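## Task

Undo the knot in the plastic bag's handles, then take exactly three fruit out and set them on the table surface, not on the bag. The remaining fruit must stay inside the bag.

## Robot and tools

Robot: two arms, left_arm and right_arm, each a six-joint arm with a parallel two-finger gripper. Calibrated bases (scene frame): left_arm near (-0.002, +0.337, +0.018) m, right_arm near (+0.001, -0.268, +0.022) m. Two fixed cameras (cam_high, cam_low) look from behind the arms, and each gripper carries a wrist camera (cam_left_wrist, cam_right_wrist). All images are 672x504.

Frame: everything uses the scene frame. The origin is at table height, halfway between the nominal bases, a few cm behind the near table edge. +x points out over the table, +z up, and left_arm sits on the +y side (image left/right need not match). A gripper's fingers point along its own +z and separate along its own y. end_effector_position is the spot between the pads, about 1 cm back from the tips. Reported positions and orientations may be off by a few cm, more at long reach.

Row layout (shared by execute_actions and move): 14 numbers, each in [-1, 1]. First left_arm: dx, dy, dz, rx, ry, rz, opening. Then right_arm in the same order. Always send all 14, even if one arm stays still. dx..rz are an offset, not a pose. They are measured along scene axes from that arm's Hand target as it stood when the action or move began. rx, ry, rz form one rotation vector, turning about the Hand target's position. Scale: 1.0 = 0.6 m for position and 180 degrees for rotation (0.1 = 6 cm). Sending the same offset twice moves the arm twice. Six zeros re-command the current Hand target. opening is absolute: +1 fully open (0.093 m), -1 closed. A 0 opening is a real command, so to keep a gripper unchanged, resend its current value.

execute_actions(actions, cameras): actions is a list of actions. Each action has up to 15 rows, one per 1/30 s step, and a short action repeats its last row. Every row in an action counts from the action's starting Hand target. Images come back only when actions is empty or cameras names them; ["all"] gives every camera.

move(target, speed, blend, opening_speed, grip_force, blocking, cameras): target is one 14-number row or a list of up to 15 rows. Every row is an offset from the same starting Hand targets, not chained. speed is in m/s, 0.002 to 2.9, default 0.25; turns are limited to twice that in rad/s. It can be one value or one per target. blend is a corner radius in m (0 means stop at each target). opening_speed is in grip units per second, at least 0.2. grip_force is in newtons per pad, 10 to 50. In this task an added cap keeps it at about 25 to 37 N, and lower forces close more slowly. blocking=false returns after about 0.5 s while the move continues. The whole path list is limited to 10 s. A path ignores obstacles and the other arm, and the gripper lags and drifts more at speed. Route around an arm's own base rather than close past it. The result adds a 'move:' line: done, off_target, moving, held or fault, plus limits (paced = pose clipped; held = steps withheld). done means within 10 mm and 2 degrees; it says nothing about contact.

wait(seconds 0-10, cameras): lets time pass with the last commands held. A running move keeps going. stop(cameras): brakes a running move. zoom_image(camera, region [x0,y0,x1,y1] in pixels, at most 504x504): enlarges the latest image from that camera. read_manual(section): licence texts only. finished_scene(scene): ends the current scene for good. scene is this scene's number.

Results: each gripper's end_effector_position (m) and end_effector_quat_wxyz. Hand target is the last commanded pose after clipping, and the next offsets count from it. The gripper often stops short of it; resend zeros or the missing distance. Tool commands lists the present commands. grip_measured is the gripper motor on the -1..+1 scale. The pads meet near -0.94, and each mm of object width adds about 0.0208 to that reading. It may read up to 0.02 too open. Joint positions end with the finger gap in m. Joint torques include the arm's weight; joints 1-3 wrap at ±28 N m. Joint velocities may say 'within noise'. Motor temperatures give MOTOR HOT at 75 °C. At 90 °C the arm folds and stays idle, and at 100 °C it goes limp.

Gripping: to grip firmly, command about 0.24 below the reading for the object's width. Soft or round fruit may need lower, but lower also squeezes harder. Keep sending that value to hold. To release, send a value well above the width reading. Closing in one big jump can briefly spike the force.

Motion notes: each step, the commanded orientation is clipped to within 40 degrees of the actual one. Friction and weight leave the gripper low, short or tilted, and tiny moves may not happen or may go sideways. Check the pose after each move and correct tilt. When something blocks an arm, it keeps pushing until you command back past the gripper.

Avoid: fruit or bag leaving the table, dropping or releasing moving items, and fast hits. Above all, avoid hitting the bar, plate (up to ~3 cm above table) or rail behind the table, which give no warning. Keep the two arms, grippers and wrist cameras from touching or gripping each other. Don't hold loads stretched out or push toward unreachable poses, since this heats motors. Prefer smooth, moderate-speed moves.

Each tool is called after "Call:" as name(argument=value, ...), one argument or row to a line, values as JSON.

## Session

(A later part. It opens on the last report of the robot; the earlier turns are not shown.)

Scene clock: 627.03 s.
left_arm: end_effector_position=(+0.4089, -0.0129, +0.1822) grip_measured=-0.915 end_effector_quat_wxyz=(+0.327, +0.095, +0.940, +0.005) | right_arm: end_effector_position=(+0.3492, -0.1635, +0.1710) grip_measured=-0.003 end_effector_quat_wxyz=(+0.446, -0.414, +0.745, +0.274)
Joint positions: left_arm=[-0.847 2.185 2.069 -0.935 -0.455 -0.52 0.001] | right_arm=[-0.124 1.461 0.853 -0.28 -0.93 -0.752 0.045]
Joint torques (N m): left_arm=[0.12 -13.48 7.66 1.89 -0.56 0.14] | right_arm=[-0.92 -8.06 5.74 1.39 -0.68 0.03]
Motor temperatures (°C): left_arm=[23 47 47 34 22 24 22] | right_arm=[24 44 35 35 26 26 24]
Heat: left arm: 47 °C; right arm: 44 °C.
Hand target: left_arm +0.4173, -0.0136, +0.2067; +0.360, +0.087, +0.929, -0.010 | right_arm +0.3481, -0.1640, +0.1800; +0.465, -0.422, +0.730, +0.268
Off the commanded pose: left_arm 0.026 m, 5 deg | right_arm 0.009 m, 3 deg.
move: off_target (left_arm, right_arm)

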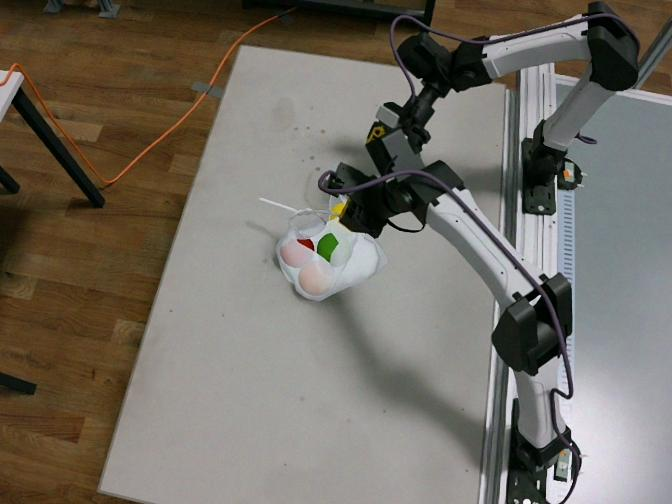

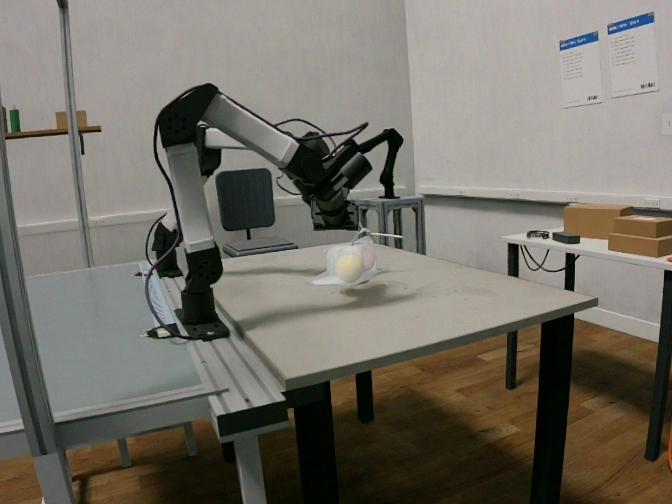

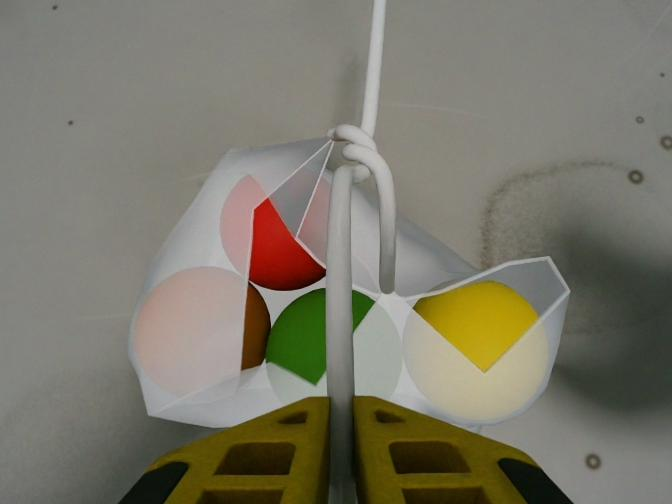

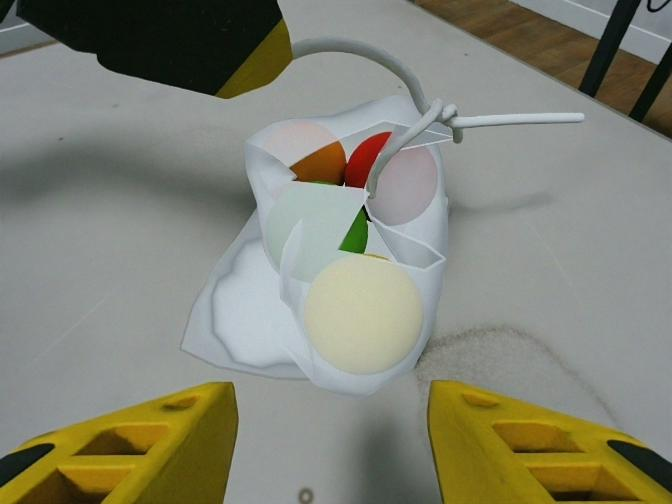

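Call:
move(
  target=[0.071, 0.156, -0.06, -0.0403, -0.0612, -0.1414, -1, 0, 0, 0, 0, 0, 0, 0],
  speed=0.08,
  cameras=["all"],
)

Scene clock: 672.97 s.
left_arm: end_effector_position=(+0.4566, +0.0831, +0.1503) grip_measured=-0.915 end_effector_quat_wxyz=(+0.409, +0.262, +0.865, -0.128) | right_arm: end_effector_position=(+0.3492, -0.1635, +0.1710) grip_measured=-0.003 end_effector_quat_wxyz=(+0.446, -0.414, +0.745, +0.274)
Joint positions: left_arm=[-0.483 1.863 1.305 -0.125 0.077 0.073 0.001] | right_arm=[-0.124 1.461 0.853 -0.28 -0.93 -0.752 0.045]
Joint torques (N m): left_arm=[-0.01 -11.1 6.9 2.6 0.27 0.19] | right_arm=[-1.01 -7.99 5.63 1.4 -0.71 0.03]
Motor temperatures (°C): left_arm=[23 59 45 39 22 24 22] | right_arm=[24 44 35 35 26 26 24]
Heat: left arm: 59 °C; right arm: 44 °C.
Hand target: left_arm +0.4599, +0.0800, +0.1707; +0.441, +0.266, +0.846, -0.139 | right_arm +0.3481, -0.1640, +0.1800; +0.465, -0.422, +0.730, +0.268
Off the commanded pose: left_arm 0.021 m, 4 deg | right_arm 0.009 m, 3 deg.
move: off_target (left_arm, right_arm)

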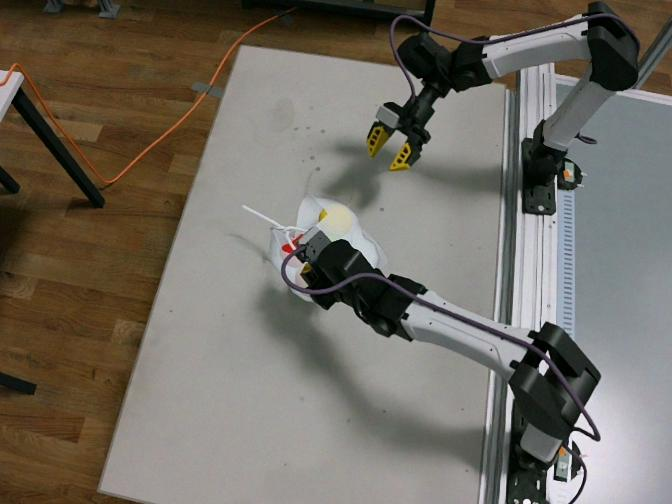

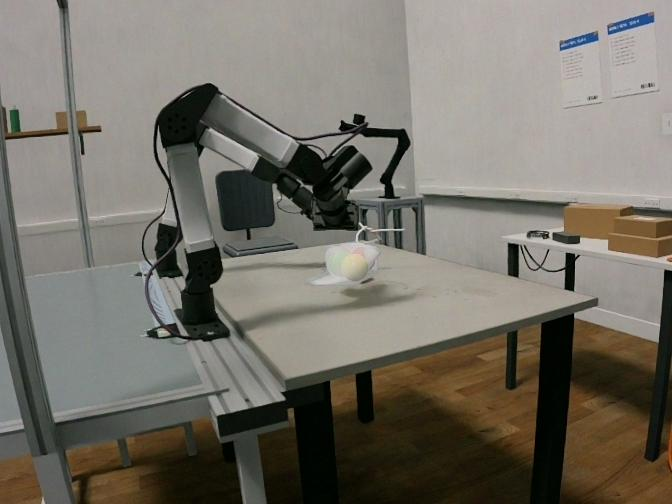

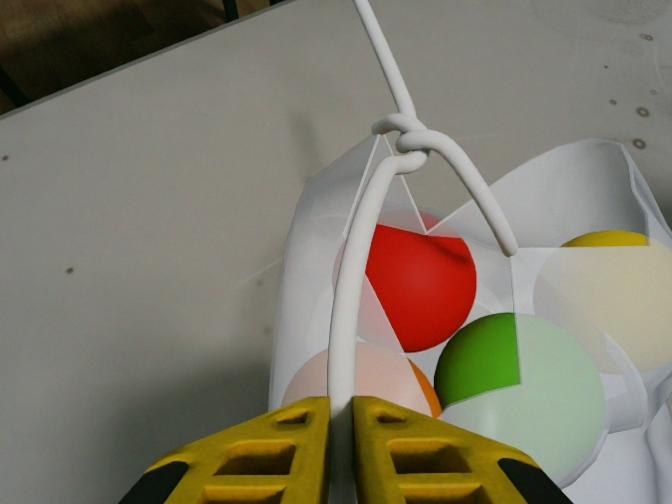

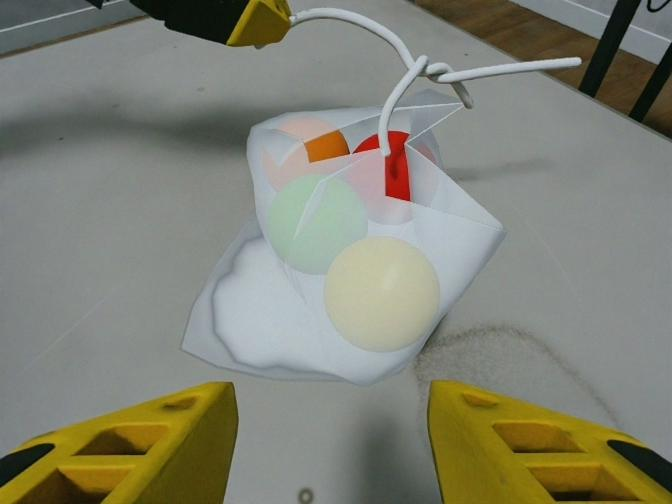

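Call:
move(
  target=[0, 0, 0, 0, 0, 0, -1, 0.153, 0.215, 0.0, -0.1187, 0.1278, -0.1843, -0.2],
  speed=0.15,
  cameras=["all"],
)

Scene clock: 693.97 s.
left_arm: end_effector_position=(+0.4566, +0.0830, +0.1504) grip_measured=-0.915 end_effector_quat_wxyz=(+0.409, +0.262, +0.864, -0.129) | right_arm: end_effector_position=(+0.4399, -0.0386, +0.1822) grip_measured=-0.197 end_effector_quat_wxyz=(+0.295, -0.215, +0.928, +0.070)
Joint positions: left_arm=[-0.483 1.863 1.305 -0.125 0.078 0.073 0.001] | right_arm=[0.46 1.892 1.626 -0.691 0.042 0.027 0.036]
Joint torques (N m): left_arm=[-0.05 -11.11 6.93 2.58 0.25 0.18] | right_arm=[0.62 -8.21 10.22 1 0.11 0.22]
Motor temperatures (°C): left_arm=[23 50 45 44 22 24 22] | right_arm=[24 44 36 34 26 26 24]
Heat: left arm: 50 °C; right arm: 44 °C.
Hand target: left_arm +0.4599, +0.0800, +0.1707; +0.441, +0.266, +0.846, -0.139 | right_arm +0.4399, -0.0350, +0.1799; +0.285, -0.215, +0.932, +0.066
Off the commanded pose: left_arm 0.021 m, 4 deg | right_arm 0.004 m, 1 deg.
move: off_target (left_arm)

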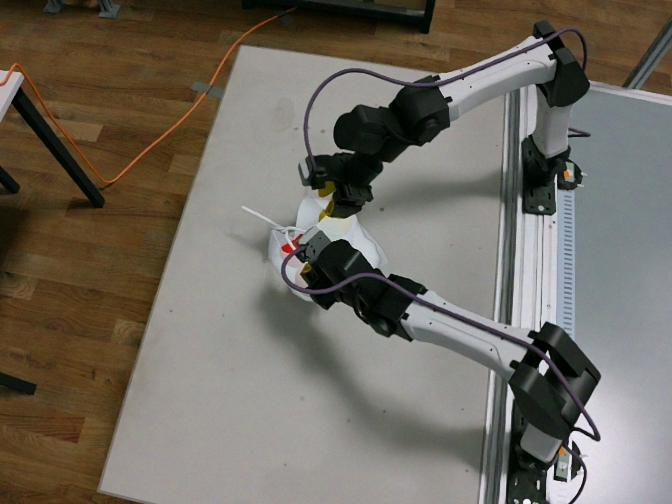

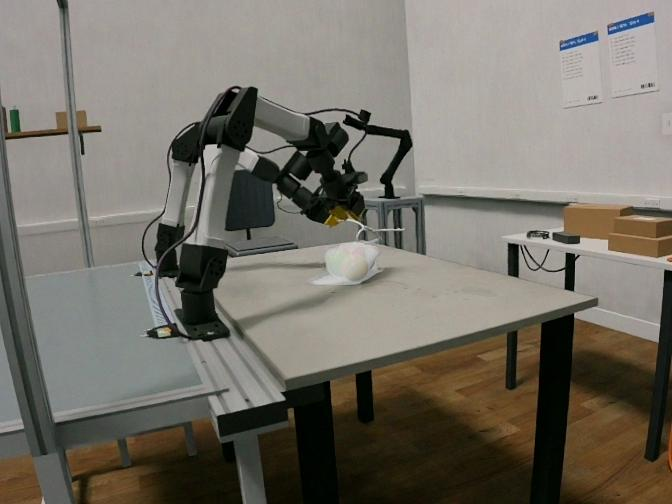

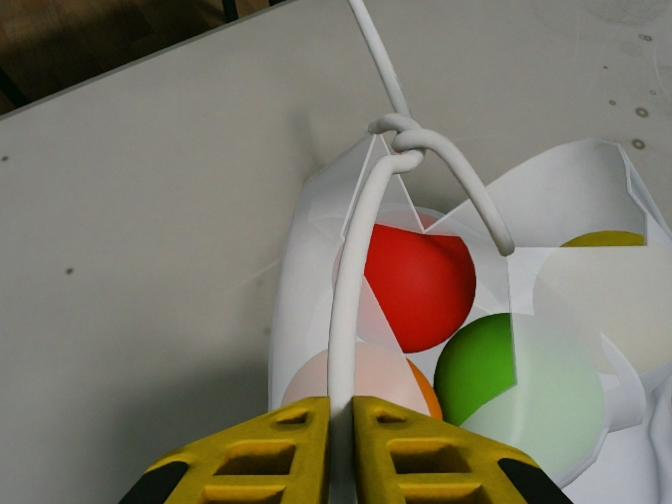

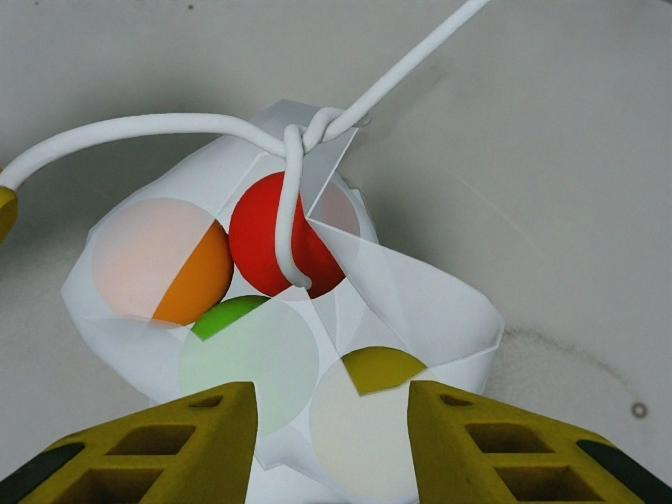

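Call:
zoom_image(
  camera="cam_right_wrist",
  region=[200, 90, 400, 310],
)

Scaled by 2.291 from the camera's 672x504 image, which has a finer 960x720 frame.

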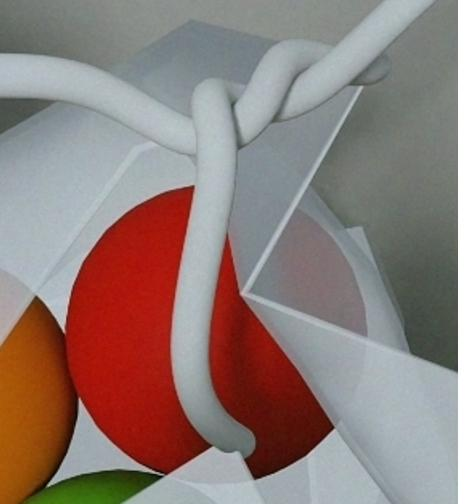

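Call:
move(
  target=[0, 0, 0, 0, 0, 0, -1, 0.042, 0.042, -0.045, 0, 0, 0, -0.4],
  speed=0.1,
  cameras=["cam_left_wrist", "cam_right_wrist"],
)

Scene clock: 707.93 s.
left_arm: end_effector_position=(+0.4566, +0.0830, +0.1505) grip_measured=-0.915 end_effector_quat_wxyz=(+0.409, +0.262, +0.864, -0.129) | right_arm: end_effector_position=(+0.4581, -0.0187, +0.1491) grip_measured=-0.397 end_effector_quat_wxyz=(+0.273, -0.217, +0.935, +0.064)
Joint positions: left_arm=[-0.483 1.863 1.305 -0.124 0.078 0.073 0.001] | right_arm=[0.478 2.039 1.725 -0.691 0.053 0.045 0.026]
Joint torques (N m): left_arm=[0.05 -11.03 6.95 2.57 0.26 0.18] | right_arm=[0.61 -9.7 10 1.34 0.12 0.22]
Heat: left arm: 48 °C; right arm: 45 °C.
Hand target: left_arm +0.4599, +0.0800, +0.1707; +0.441, +0.266, +0.846, -0.139 | right_arm +0.4651, -0.0099, +0.1529; +0.285, -0.215, +0.932, +0.066
Off the commanded pose: left_arm 0.021 m, 4 deg | right_arm 0.012 m, 1 deg.
move: off_target (left_arm, right_arm)
Images, in order (width x height): cam_left_wrist 672x504, cam_right_wrist 672x504.

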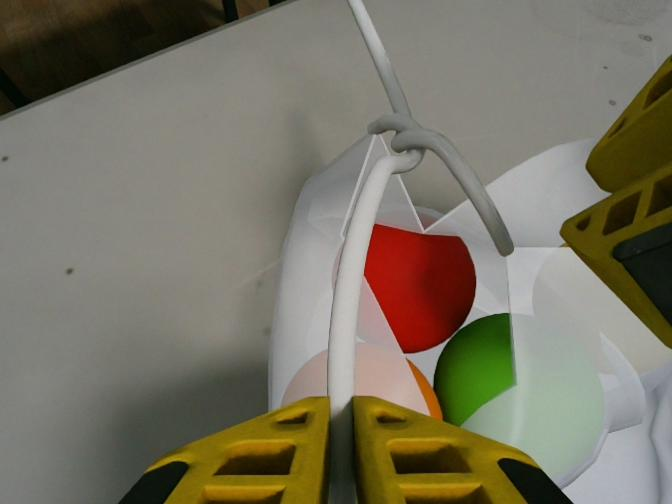

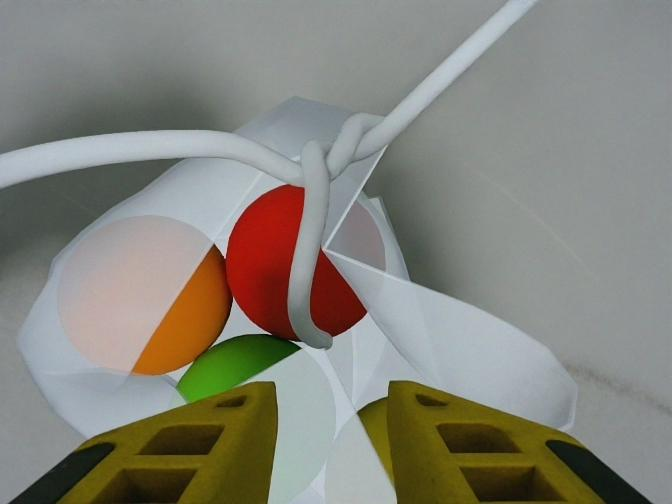

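Call:
move(
  target=[0, 0, 0, 0, 0, 0, -1, 0.034, 0.029, -0.028, 0, 0, 0, -0.4],
  speed=0.08,
  cameras=["cam_left_wrist", "cam_right_wrist"],
)

Scene clock: 715.47 s.
left_arm: end_effector_position=(+0.4566, +0.0830, +0.1505) grip_measured=-0.915 end_effector_quat_wxyz=(+0.409, +0.262, +0.864, -0.129) | right_arm: end_effector_position=(+0.4786, -0.0022, +0.1342) grip_measured=-0.397 end_effector_quat_wxyz=(+0.274, -0.216, +0.935, +0.064)
Joint positions: left_arm=[-0.483 1.863 1.305 -0.124 0.078 0.073 0.001] | right_arm=[0.487 2.153 1.838 -0.691 0.058 0.052 0.026]
Joint torques (N m): left_arm=[0.02 -11.04 7.01 2.59 0.28 0.18] | right_arm=[0.8 -10.4 10.11 1.36 0.14 0.2]
Heat: left arm: 48 °C; right arm: 46 °C.
Hand target: left_arm +0.4599, +0.0800, +0.1707; +0.441, +0.266, +0.846, -0.139 | right_arm +0.4855, +0.0075, +0.1362; +0.285, -0.215, +0.932, +0.066
Off the commanded pose: left_arm 0.021 m, 4 deg | right_arm 0.012 m, 1 deg.
move: off_target (left_arm, right_arm)
Images, in order (width x height): cam_left_wrist 672x504, cam_right_wrist 672x504.

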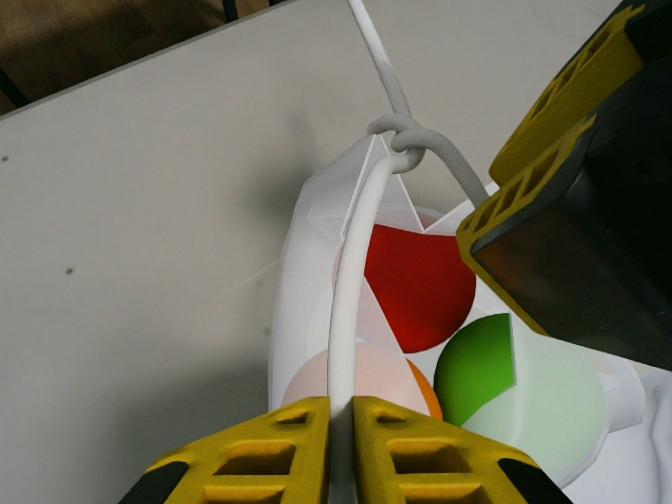

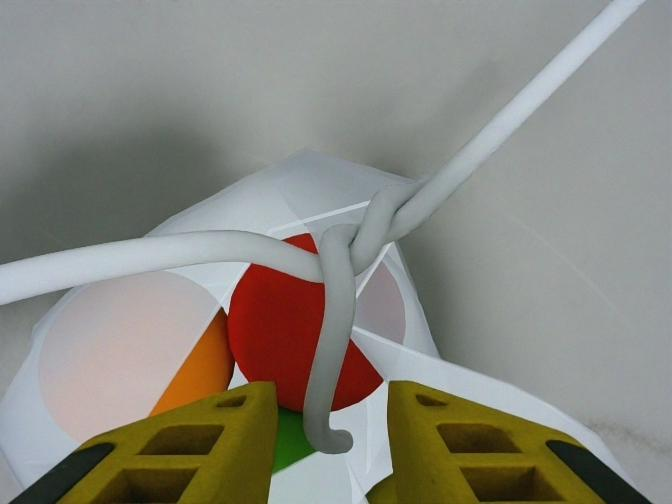

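Call:
zoom_image(
  camera="cam_right_wrist",
  region=[230, 200, 450, 470],
)

Call:
zoom_image(
  camera="cam_left_wrist",
  region=[350, 90, 600, 340],
)

Scaled by 1.867 from the camera's 672x504 image, which has a finer 960x720 frame.

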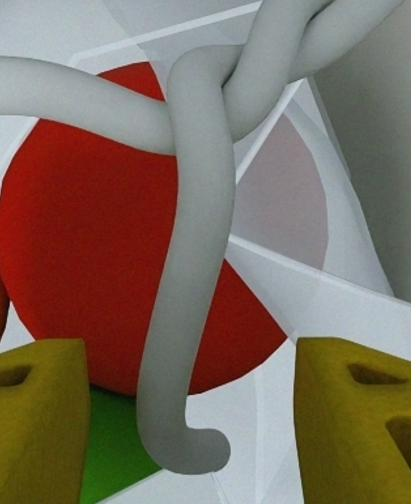

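Scaled by 2.016 from the camera's 672x504 image, which has a finer 960x720 frame.

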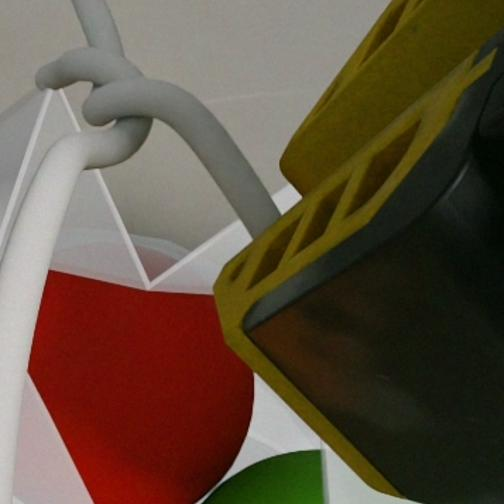

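Call:
move(
  target=[0, 0, 0, 0, 0, 0, -1, 0.016, 0.01, 0.0, 0, 0, 0, -0.4],
  speed=0.08,
  cameras=["cam_left_wrist", "cam_right_wrist"],
)

Scene clock: 722.87 s.
left_arm: end_effector_position=(+0.4566, +0.0830, +0.1505) grip_measured=-0.915 end_effector_quat_wxyz=(+0.409, +0.262, +0.864, -0.129) | right_arm: end_effector_position=(+0.4941, +0.0065, +0.1399) grip_measured=-0.397 end_effector_quat_wxyz=(+0.289, -0.214, +0.931, +0.068)
Joint positions: left_arm=[-0.483 1.863 1.305 -0.124 0.078 0.073 0.001] | right_arm=[0.487 2.201 1.92 -0.691 0.059 0.053 0.026]
Joint torques (N m): left_arm=[0.09 -11.08 6.95 2.58 0.24 0.18] | right_arm=[0.87 -10.58 10.04 1.16 0.14 0.21]
Heat: left arm: 47 °C; right arm: 45 °C.
Hand target: left_arm +0.4599, +0.0800, +0.1707; +0.441, +0.266, +0.846, -0.139 | right_arm +0.4951, +0.0135, +0.1362; +0.285, -0.215, +0.932, +0.066
Off the commanded pose: left_arm 0.021 m, 4 deg | right_arm 0.008 m, 1 deg.
move: off_target (left_arm)
Images, in order (width x height): cam_left_wrist 672x504, cam_right_wrist 672x504.

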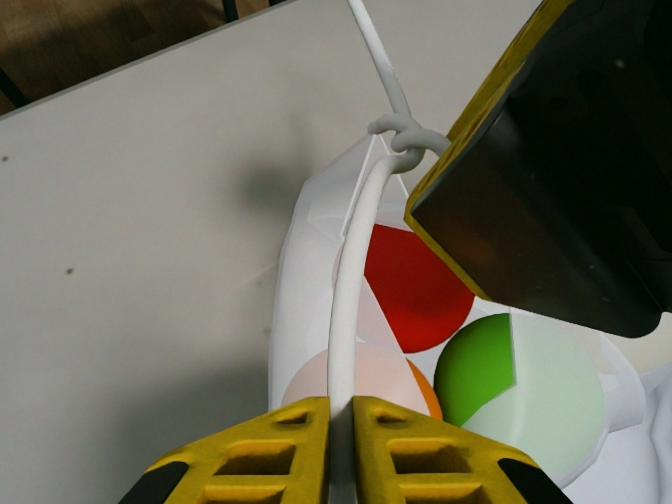

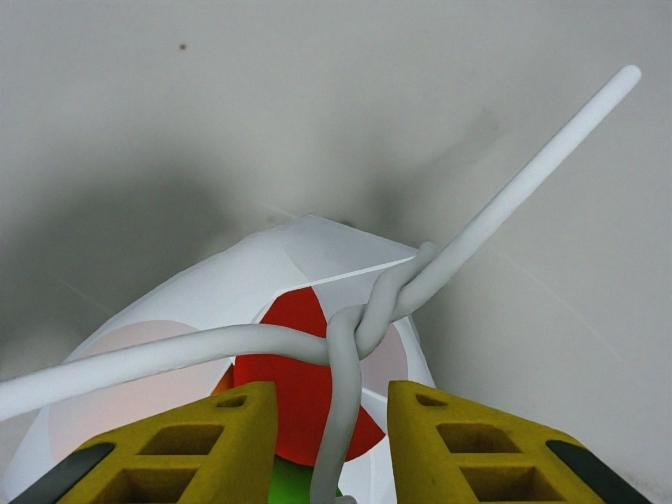

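Call:
move(
  target=[0, 0, 0, 0, 0, 0, -1, -0.0133, -0.0083, -0.006, 0, 0, 0, -0.4],
  speed=0.06,
  cameras=["cam_left_wrist", "cam_right_wrist"],
)

Scene clock: 730.80 s.
left_arm: end_effector_position=(+0.4566, +0.0830, +0.1505) grip_measured=-0.915 end_effector_quat_wxyz=(+0.409, +0.262, +0.864, -0.129) | right_arm: end_effector_position=(+0.4884, +0.0035, +0.1284) grip_measured=-0.397 end_effector_quat_wxyz=(+0.275, -0.216, +0.935, +0.064)
Joint positions: left_arm=[-0.483 1.863 1.305 -0.124 0.078 0.073 0.001] | right_arm=[0.487 2.201 1.891 -0.691 0.059 0.053 0.026]
Joint torques (N m): left_arm=[0.06 -10.99 6.91 2.58 0.27 0.18] | right_arm=[0.73 -13.68 6.02 1.43 0.15 0.23]
Heat: left arm: 47 °C; right arm: 48 °C.
Hand target: left_arm +0.4599, +0.0800, +0.1707; +0.441, +0.266, +0.846, -0.139 | right_arm +0.4871, +0.0085, +0.1326; +0.285, -0.215, +0.932, +0.066
Off the commanded pose: left_arm 0.021 m, 4 deg | right_arm 0.007 m, 1 deg.
move: off_target (left_arm)
Images, in order (width x height): cam_left_wrist 672x504, cam_right_wrist 672x504.

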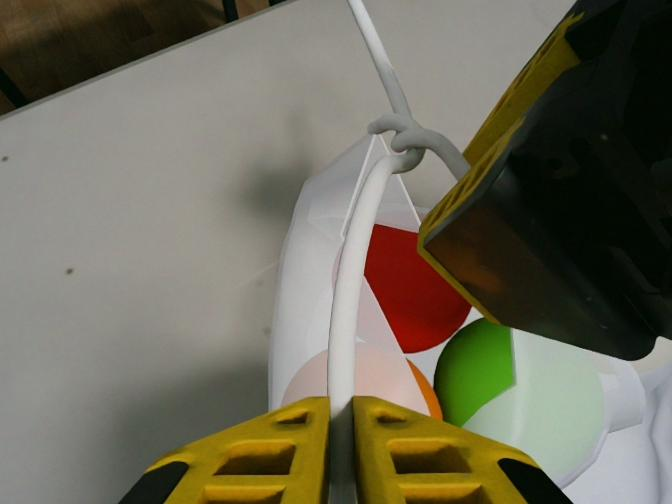

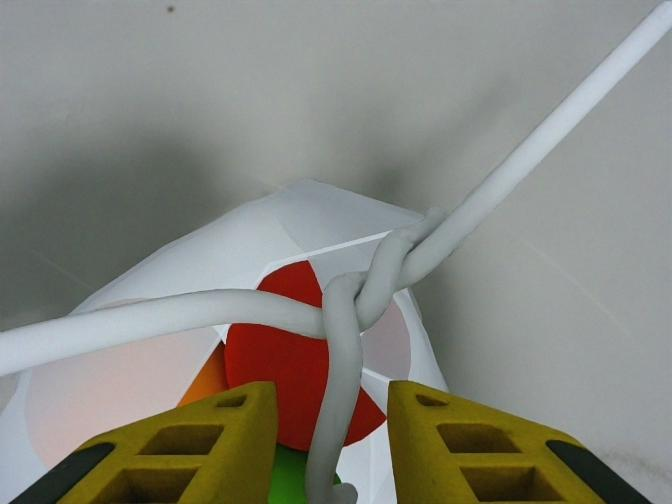

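Call:
move(
  target=[0, 0, 0, 0, 0, 0, -1, 0, 0, 0, 0, 0, 0, -1],
  opening_speed=0.6,
  speed=0.06,
  cameras=["cam_left_wrist", "cam_right_wrist"],
)

Scene clock: 737.53 s.
left_arm: end_effector_position=(+0.4566, +0.0830, +0.1505) grip_measured=-0.915 end_effector_quat_wxyz=(+0.409, +0.262, +0.864, -0.129) | right_arm: end_effector_position=(+0.4884, +0.0035, +0.1284) grip_measured=-0.900 end_effector_quat_wxyz=(+0.275, -0.216, +0.935, +0.064)
Joint positions: left_arm=[-0.483 1.863 1.305 -0.124 0.078 0.073 0.001] | right_arm=[0.487 2.201 1.891 -0.691 0.059 0.053 0.002]
Joint torques (N m): left_arm=[0.03 -11.04 6.99 2.55 0.26 0.2] | right_arm=[0.75 -13.76 6.09 1.38 0.12 0.22]
Motor temperatures (°C): left_arm=[23 47 45 47 22 24 22] | right_arm=[24 51 39 33 25 26 24]
Heat: left arm: 47 °C; right arm: 51 °C.
Hand target: left_arm +0.4599, +0.0800, +0.1707; +0.441, +0.266, +0.846, -0.139 | right_arm +0.4871, +0.0085, +0.1326; +0.285, -0.215, +0.932, +0.066
Off the commanded pose: left_arm 0.021 m, 4 deg | right_arm 0.007 m, 1 deg.
move: off_target (left_arm)
Images, in order (width x height): cam_left_wrist 672x504, cam_right_wrist 672x504.

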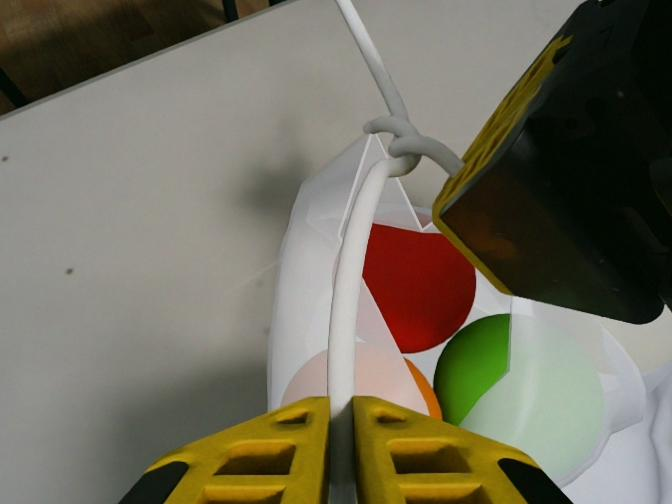

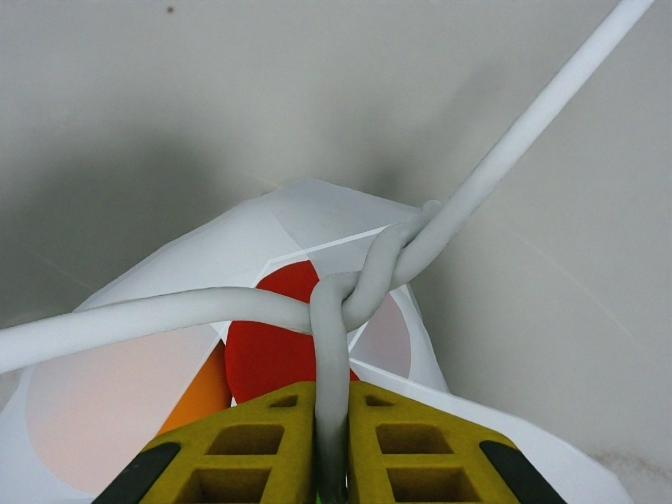

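Call:
move(
  target=[0, 0, 0, 0, 0, 0, -1, -0.06, -0.09, 0.01, 0, 0, 0, -1],
  speed=0.06,
  cameras=["cam_left_wrist", "cam_right_wrist"],
)

Scene clock: 744.83 s.
left_arm: end_effector_position=(+0.4564, +0.0824, +0.1507) grip_measured=-0.915 end_effector_quat_wxyz=(+0.409, +0.263, +0.864, -0.130) | right_arm: end_effector_position=(+0.4478, -0.0462, +0.1176) grip_measured=-0.900 end_effector_quat_wxyz=(+0.256, -0.214, +0.941, +0.055)
Joint positions: left_arm=[-0.483 1.863 1.305 -0.123 0.081 0.073 0.001] | right_arm=[0.436 1.998 1.561 -0.607 0.042 0.015 0.002]
Joint torques (N m): left_arm=[0.05 -11.04 6.98 2.56 0.23 0.17] | right_arm=[-0.73 -14.98 5.83 1.47 -0.08 0.04]
Heat: left arm: 48 °C; right arm: 54 °C.
Hand target: left_arm +0.4599, +0.0800, +0.1707; +0.441, +0.266, +0.846, -0.139 | right_arm +0.4511, -0.0455, +0.1385; +0.285, -0.215, +0.932, +0.066
Off the commanded pose: left_arm 0.020 m, 4 deg | right_arm 0.021 m, 4 deg.
move: off_target (left_arm, right_arm)
Images, in order (width x height): cam_left_wrist 672x504, cam_right_wrist 672x504.

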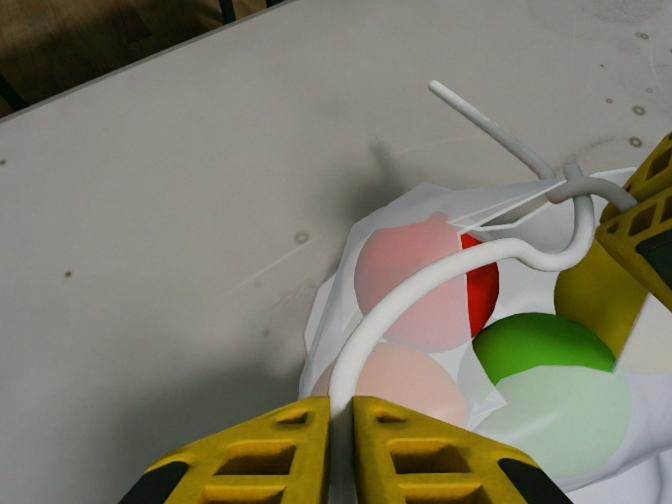

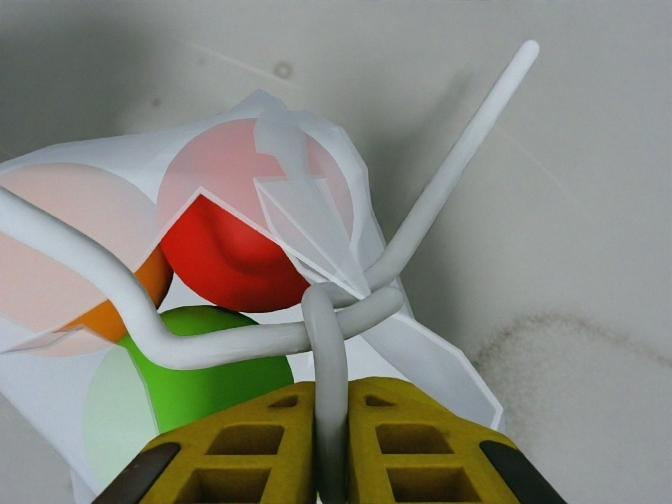

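Call:
move(
  target=[0, 0, 0, 0, 0, 0, -1, -0.06, -0.10, 0.04, 0, 0, 0, -1],
  speed=0.06,
  cameras=["all"],
)

Scene clock: 752.30 s.
left_arm: end_effector_position=(+0.4566, +0.0822, +0.1511) grip_measured=-0.915 end_effector_quat_wxyz=(+0.410, +0.263, +0.863, -0.133) | right_arm: end_effector_position=(+0.4203, -0.1018, +0.1526) grip_measured=-0.900 end_effector_quat_wxyz=(+0.277, -0.212, +0.935, +0.064)
Joint positions: left_arm=[-0.482 1.863 1.305 -0.121 0.087 0.073 0.001] | right_arm=[0.332 1.76 1.366 -0.603 -0.021 -0.071 0.002]
Joint torques (N m): left_arm=[-0.02 -11.06 6.93 2.54 0.14 0.16] | right_arm=[-0.88 -12.19 5.75 1.2 -0.07 0.04]
Motor temperatures (°C): left_arm=[23 47 45 48 22 24 22] | right_arm=[24 56 38 33 25 26 24]
Heat: left arm: 48 °C; right arm: 56 °C.
Hand target: left_arm +0.4599, +0.0800, +0.1707; +0.441, +0.266, +0.846, -0.139 | right_arm +0.4152, -0.1055, +0.1626; +0.285, -0.215, +0.932, +0.066
Off the commanded pose: left_arm 0.020 m, 4 deg | right_arm 0.012 m, 1 deg.
move: off_target (left_arm, right_arm)

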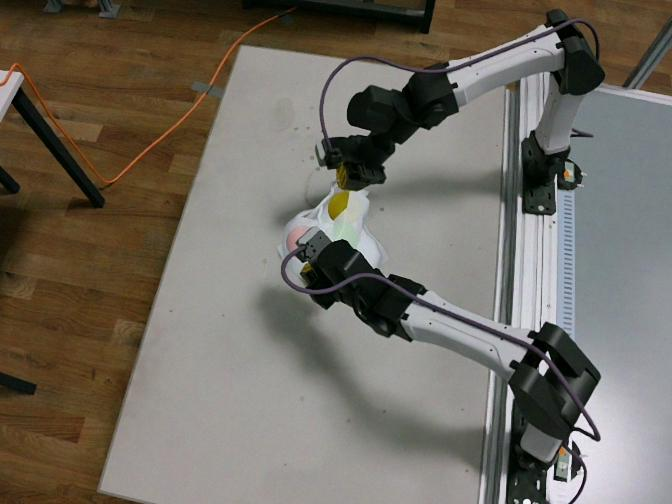

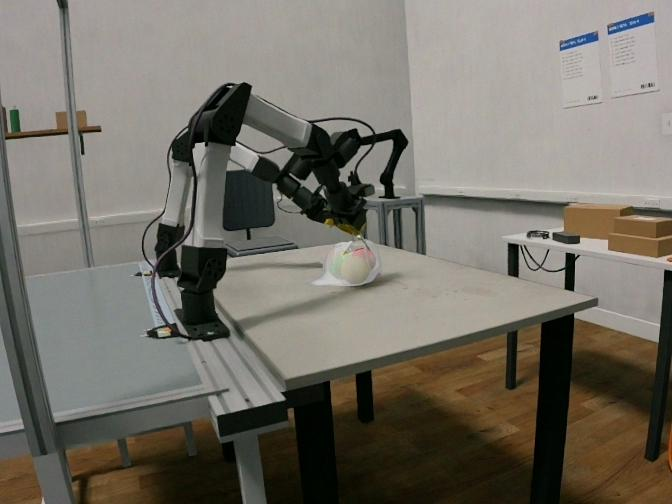

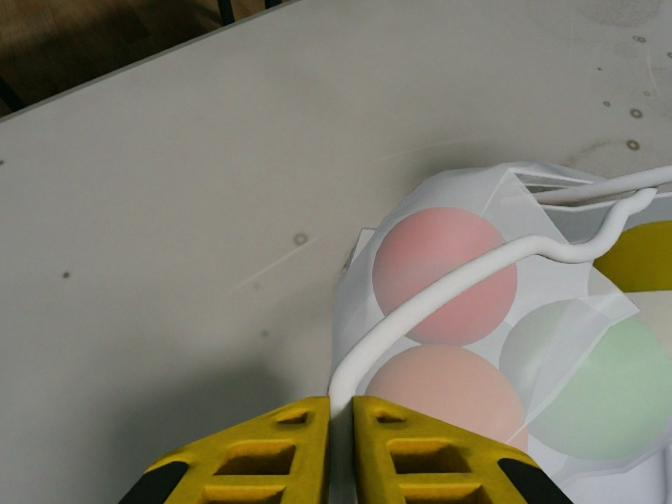

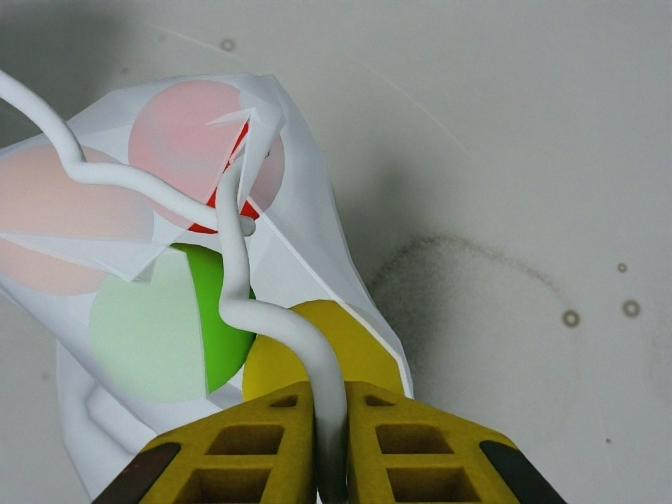

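Call:
zoom_image(
  camera="cam_right_wrist",
  region=[150, 90, 350, 340],
)

Call:
zoom_image(
  camera="cam_left_wrist",
  region=[430, 130, 672, 330],
)

Scaled by 2.016 from the camera's 672x504 image, which has a finer 960x720 frame.

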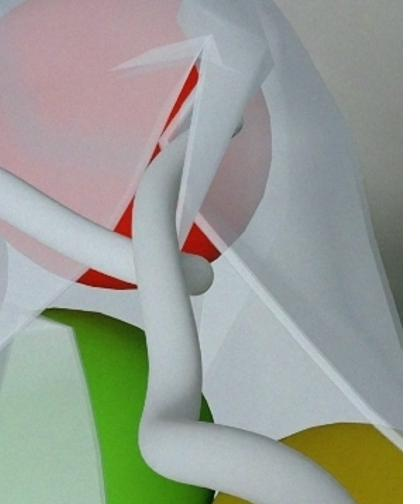

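Scaled by 2.083 from the camera's 672x504 image, which has a finer 960x720 frame.

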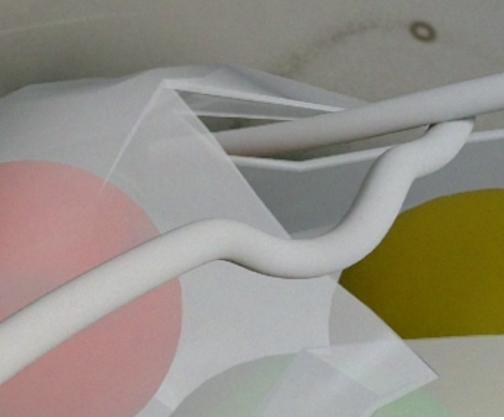

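Call:
move(
  target=[0, 0, 0, 0, 0, 0, -1, -0.09, -0.11, 0.08, 0, 0, 0, -1],
  speed=0.08,
  cameras=["all"],
)

Scene clock: 763.80 s.
left_arm: end_effector_position=(+0.4566, +0.0822, +0.1511) grip_measured=-0.915 end_effector_quat_wxyz=(+0.410, +0.263, +0.863, -0.133) | right_arm: end_effector_position=(+0.3719, -0.1681, +0.2087) grip_measured=-0.900 end_effector_quat_wxyz=(+0.291, -0.212, +0.931, +0.063)
Joint positions: left_arm=[-0.482 1.863 1.305 -0.121 0.087 0.073 0.001] | right_arm=[0.187 1.476 1.281 -0.779 -0.098 -0.193 0.002]
Joint torques (N m): left_arm=[-0.1 -11.07 6.98 2.55 0.17 0.17] | right_arm=[-1.09 -8.95 6 1.01 -0.16 -0.01]
Heat: left arm: 47 °C; right arm: 54 °C.
Hand target: left_arm +0.4599, +0.0800, +0.1707; +0.441, +0.266, +0.846, -0.139 | right_arm +0.3611, -0.1714, +0.2105; +0.285, -0.215, +0.932, +0.066
Off the commanded pose: left_arm 0.020 m, 4 deg | right_arm 0.011 m, 1 deg.
move: off_target (left_arm, right_arm)

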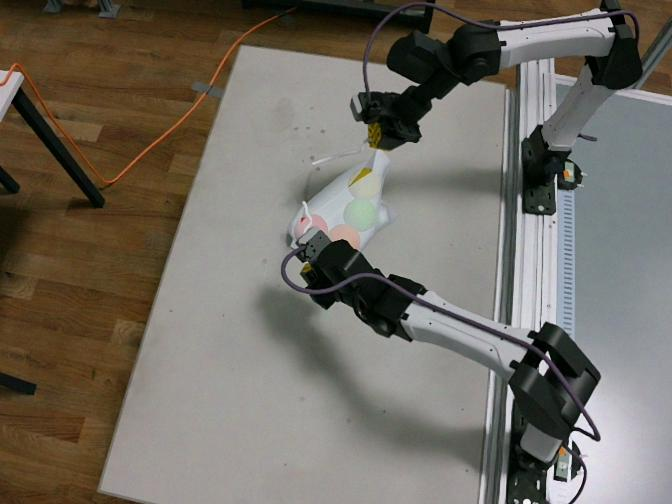

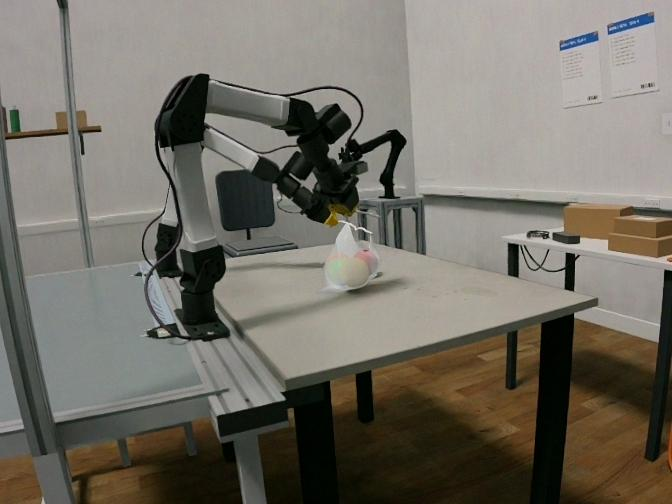

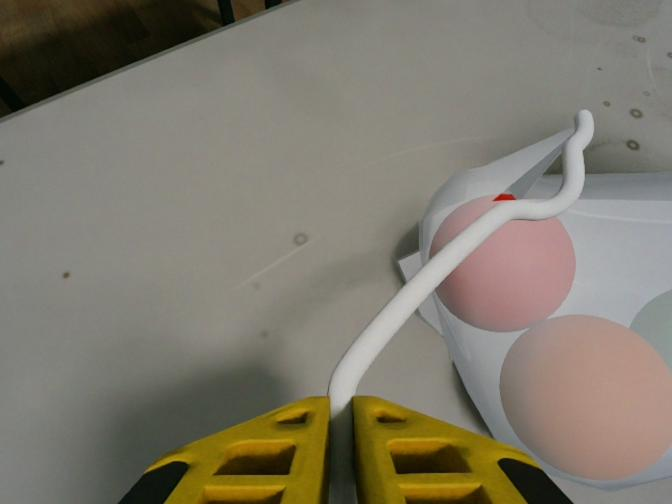

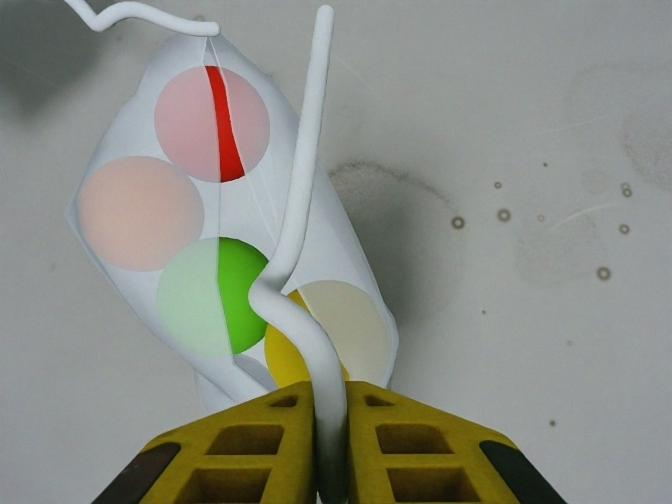

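Call:
zoom_image(
  camera="cam_right_wrist",
  region=[40, 0, 440, 420],
)

Call:
zoom_image(
  camera="cam_high",
  region=[270, 120, 430, 280],
)

Scaled by 1.200 from the camera's 672x504 image, which has a finer 960x720 frame.

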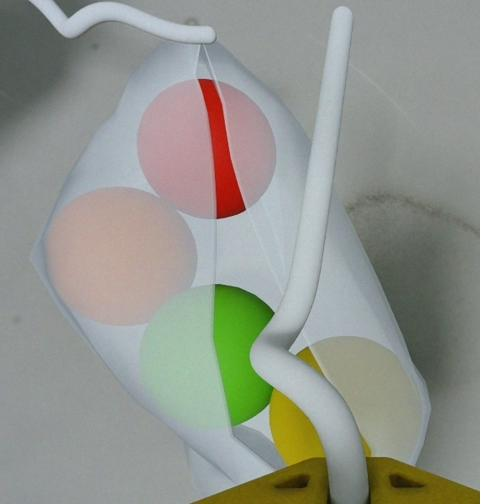

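Scaled by 3.150 from the camera's 672x504 image, which has a finer 960x720 frame.

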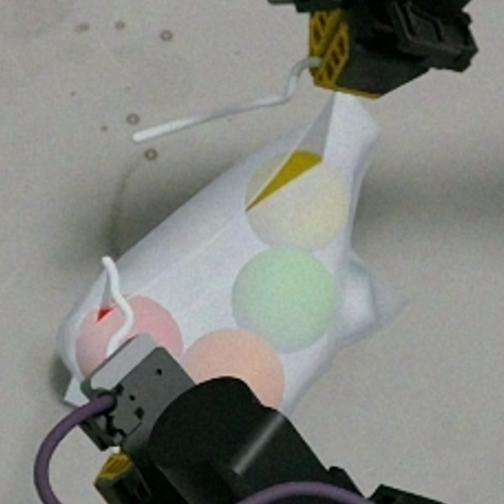

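Call:
move(
  target=[
    [0, 0, 0, 0, 0, 0, -1, 0.0, -0.06, -0.1, 0, 0, 0, -1],
    [0, 0, 0, 0, 0, 0, -1, 0.0, -0.08, -0.23, 0, 0, 0, -1],
  ],
  blend=[0.02, 0],
  speed=0.12,
  cameras=["all"],
)

Scene clock: 796.00 s.
left_arm: end_effector_position=(+0.4566, +0.0822, +0.1511) grip_measured=-0.915 end_effector_quat_wxyz=(+0.410, +0.263, +0.863, -0.133) | right_arm: end_effector_position=(+0.3599, -0.2186, +0.0780) grip_measured=-0.900 end_effector_quat_wxyz=(+0.282, -0.212, +0.933, +0.064)
Joint positions: left_arm=[-0.482 1.863 1.305 -0.121 0.087 0.073 0.001] | right_arm=[0.004 1.533 0.815 -0.298 -0.198 -0.35 0.002]
Joint torques (N m): left_arm=[-0.05 -11.07 6.98 2.55 0.16 0.17] | right_arm=[-1.11 -5.18 5.46 1.46 -0.27 0.04]
Motor temperatures (°C): left_arm=[23 48 45 48 22 24 23] | right_arm=[24 49 37 32 25 26 25]
Heat: left arm: 48 °C; right arm: 49 °C.
Hand target: left_arm +0.4599, +0.0800, +0.1707; +0.441, +0.266, +0.846, -0.139 | right_arm +0.3612, -0.2194, +0.0727; +0.285, -0.215, +0.932, +0.066
Off the commanded pose: left_arm 0.020 m, 4 deg | right_arm 0.006 m, 1 deg.
move: off_target (left_arm)

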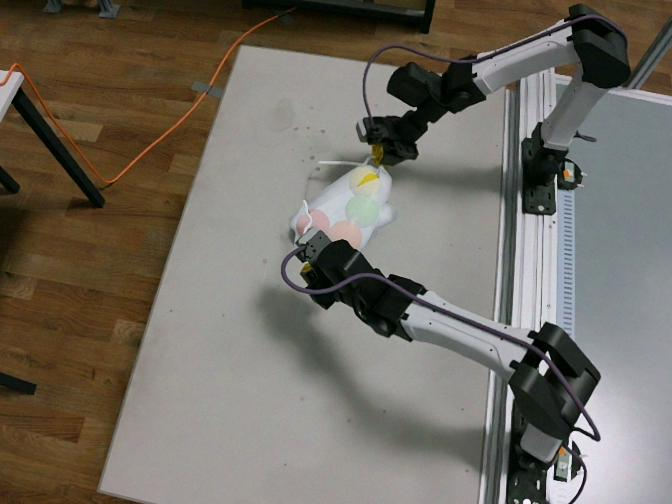

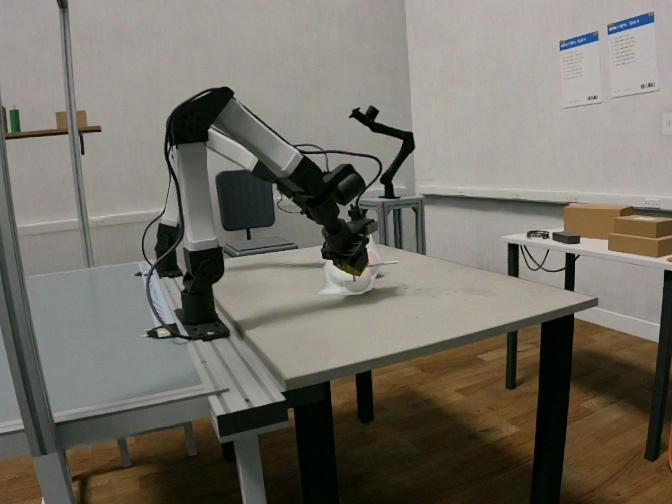

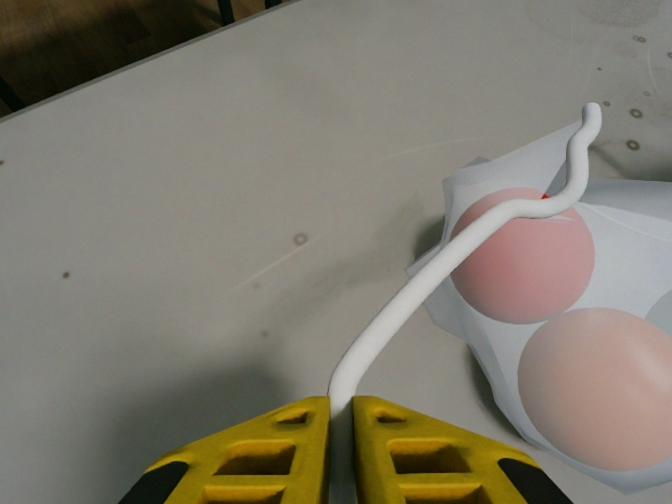

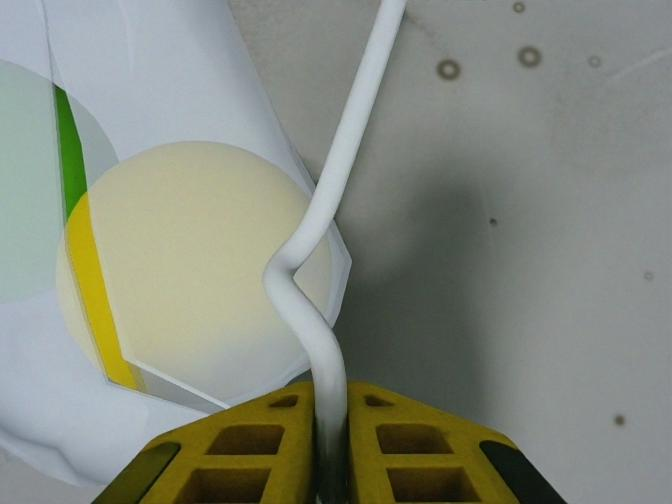

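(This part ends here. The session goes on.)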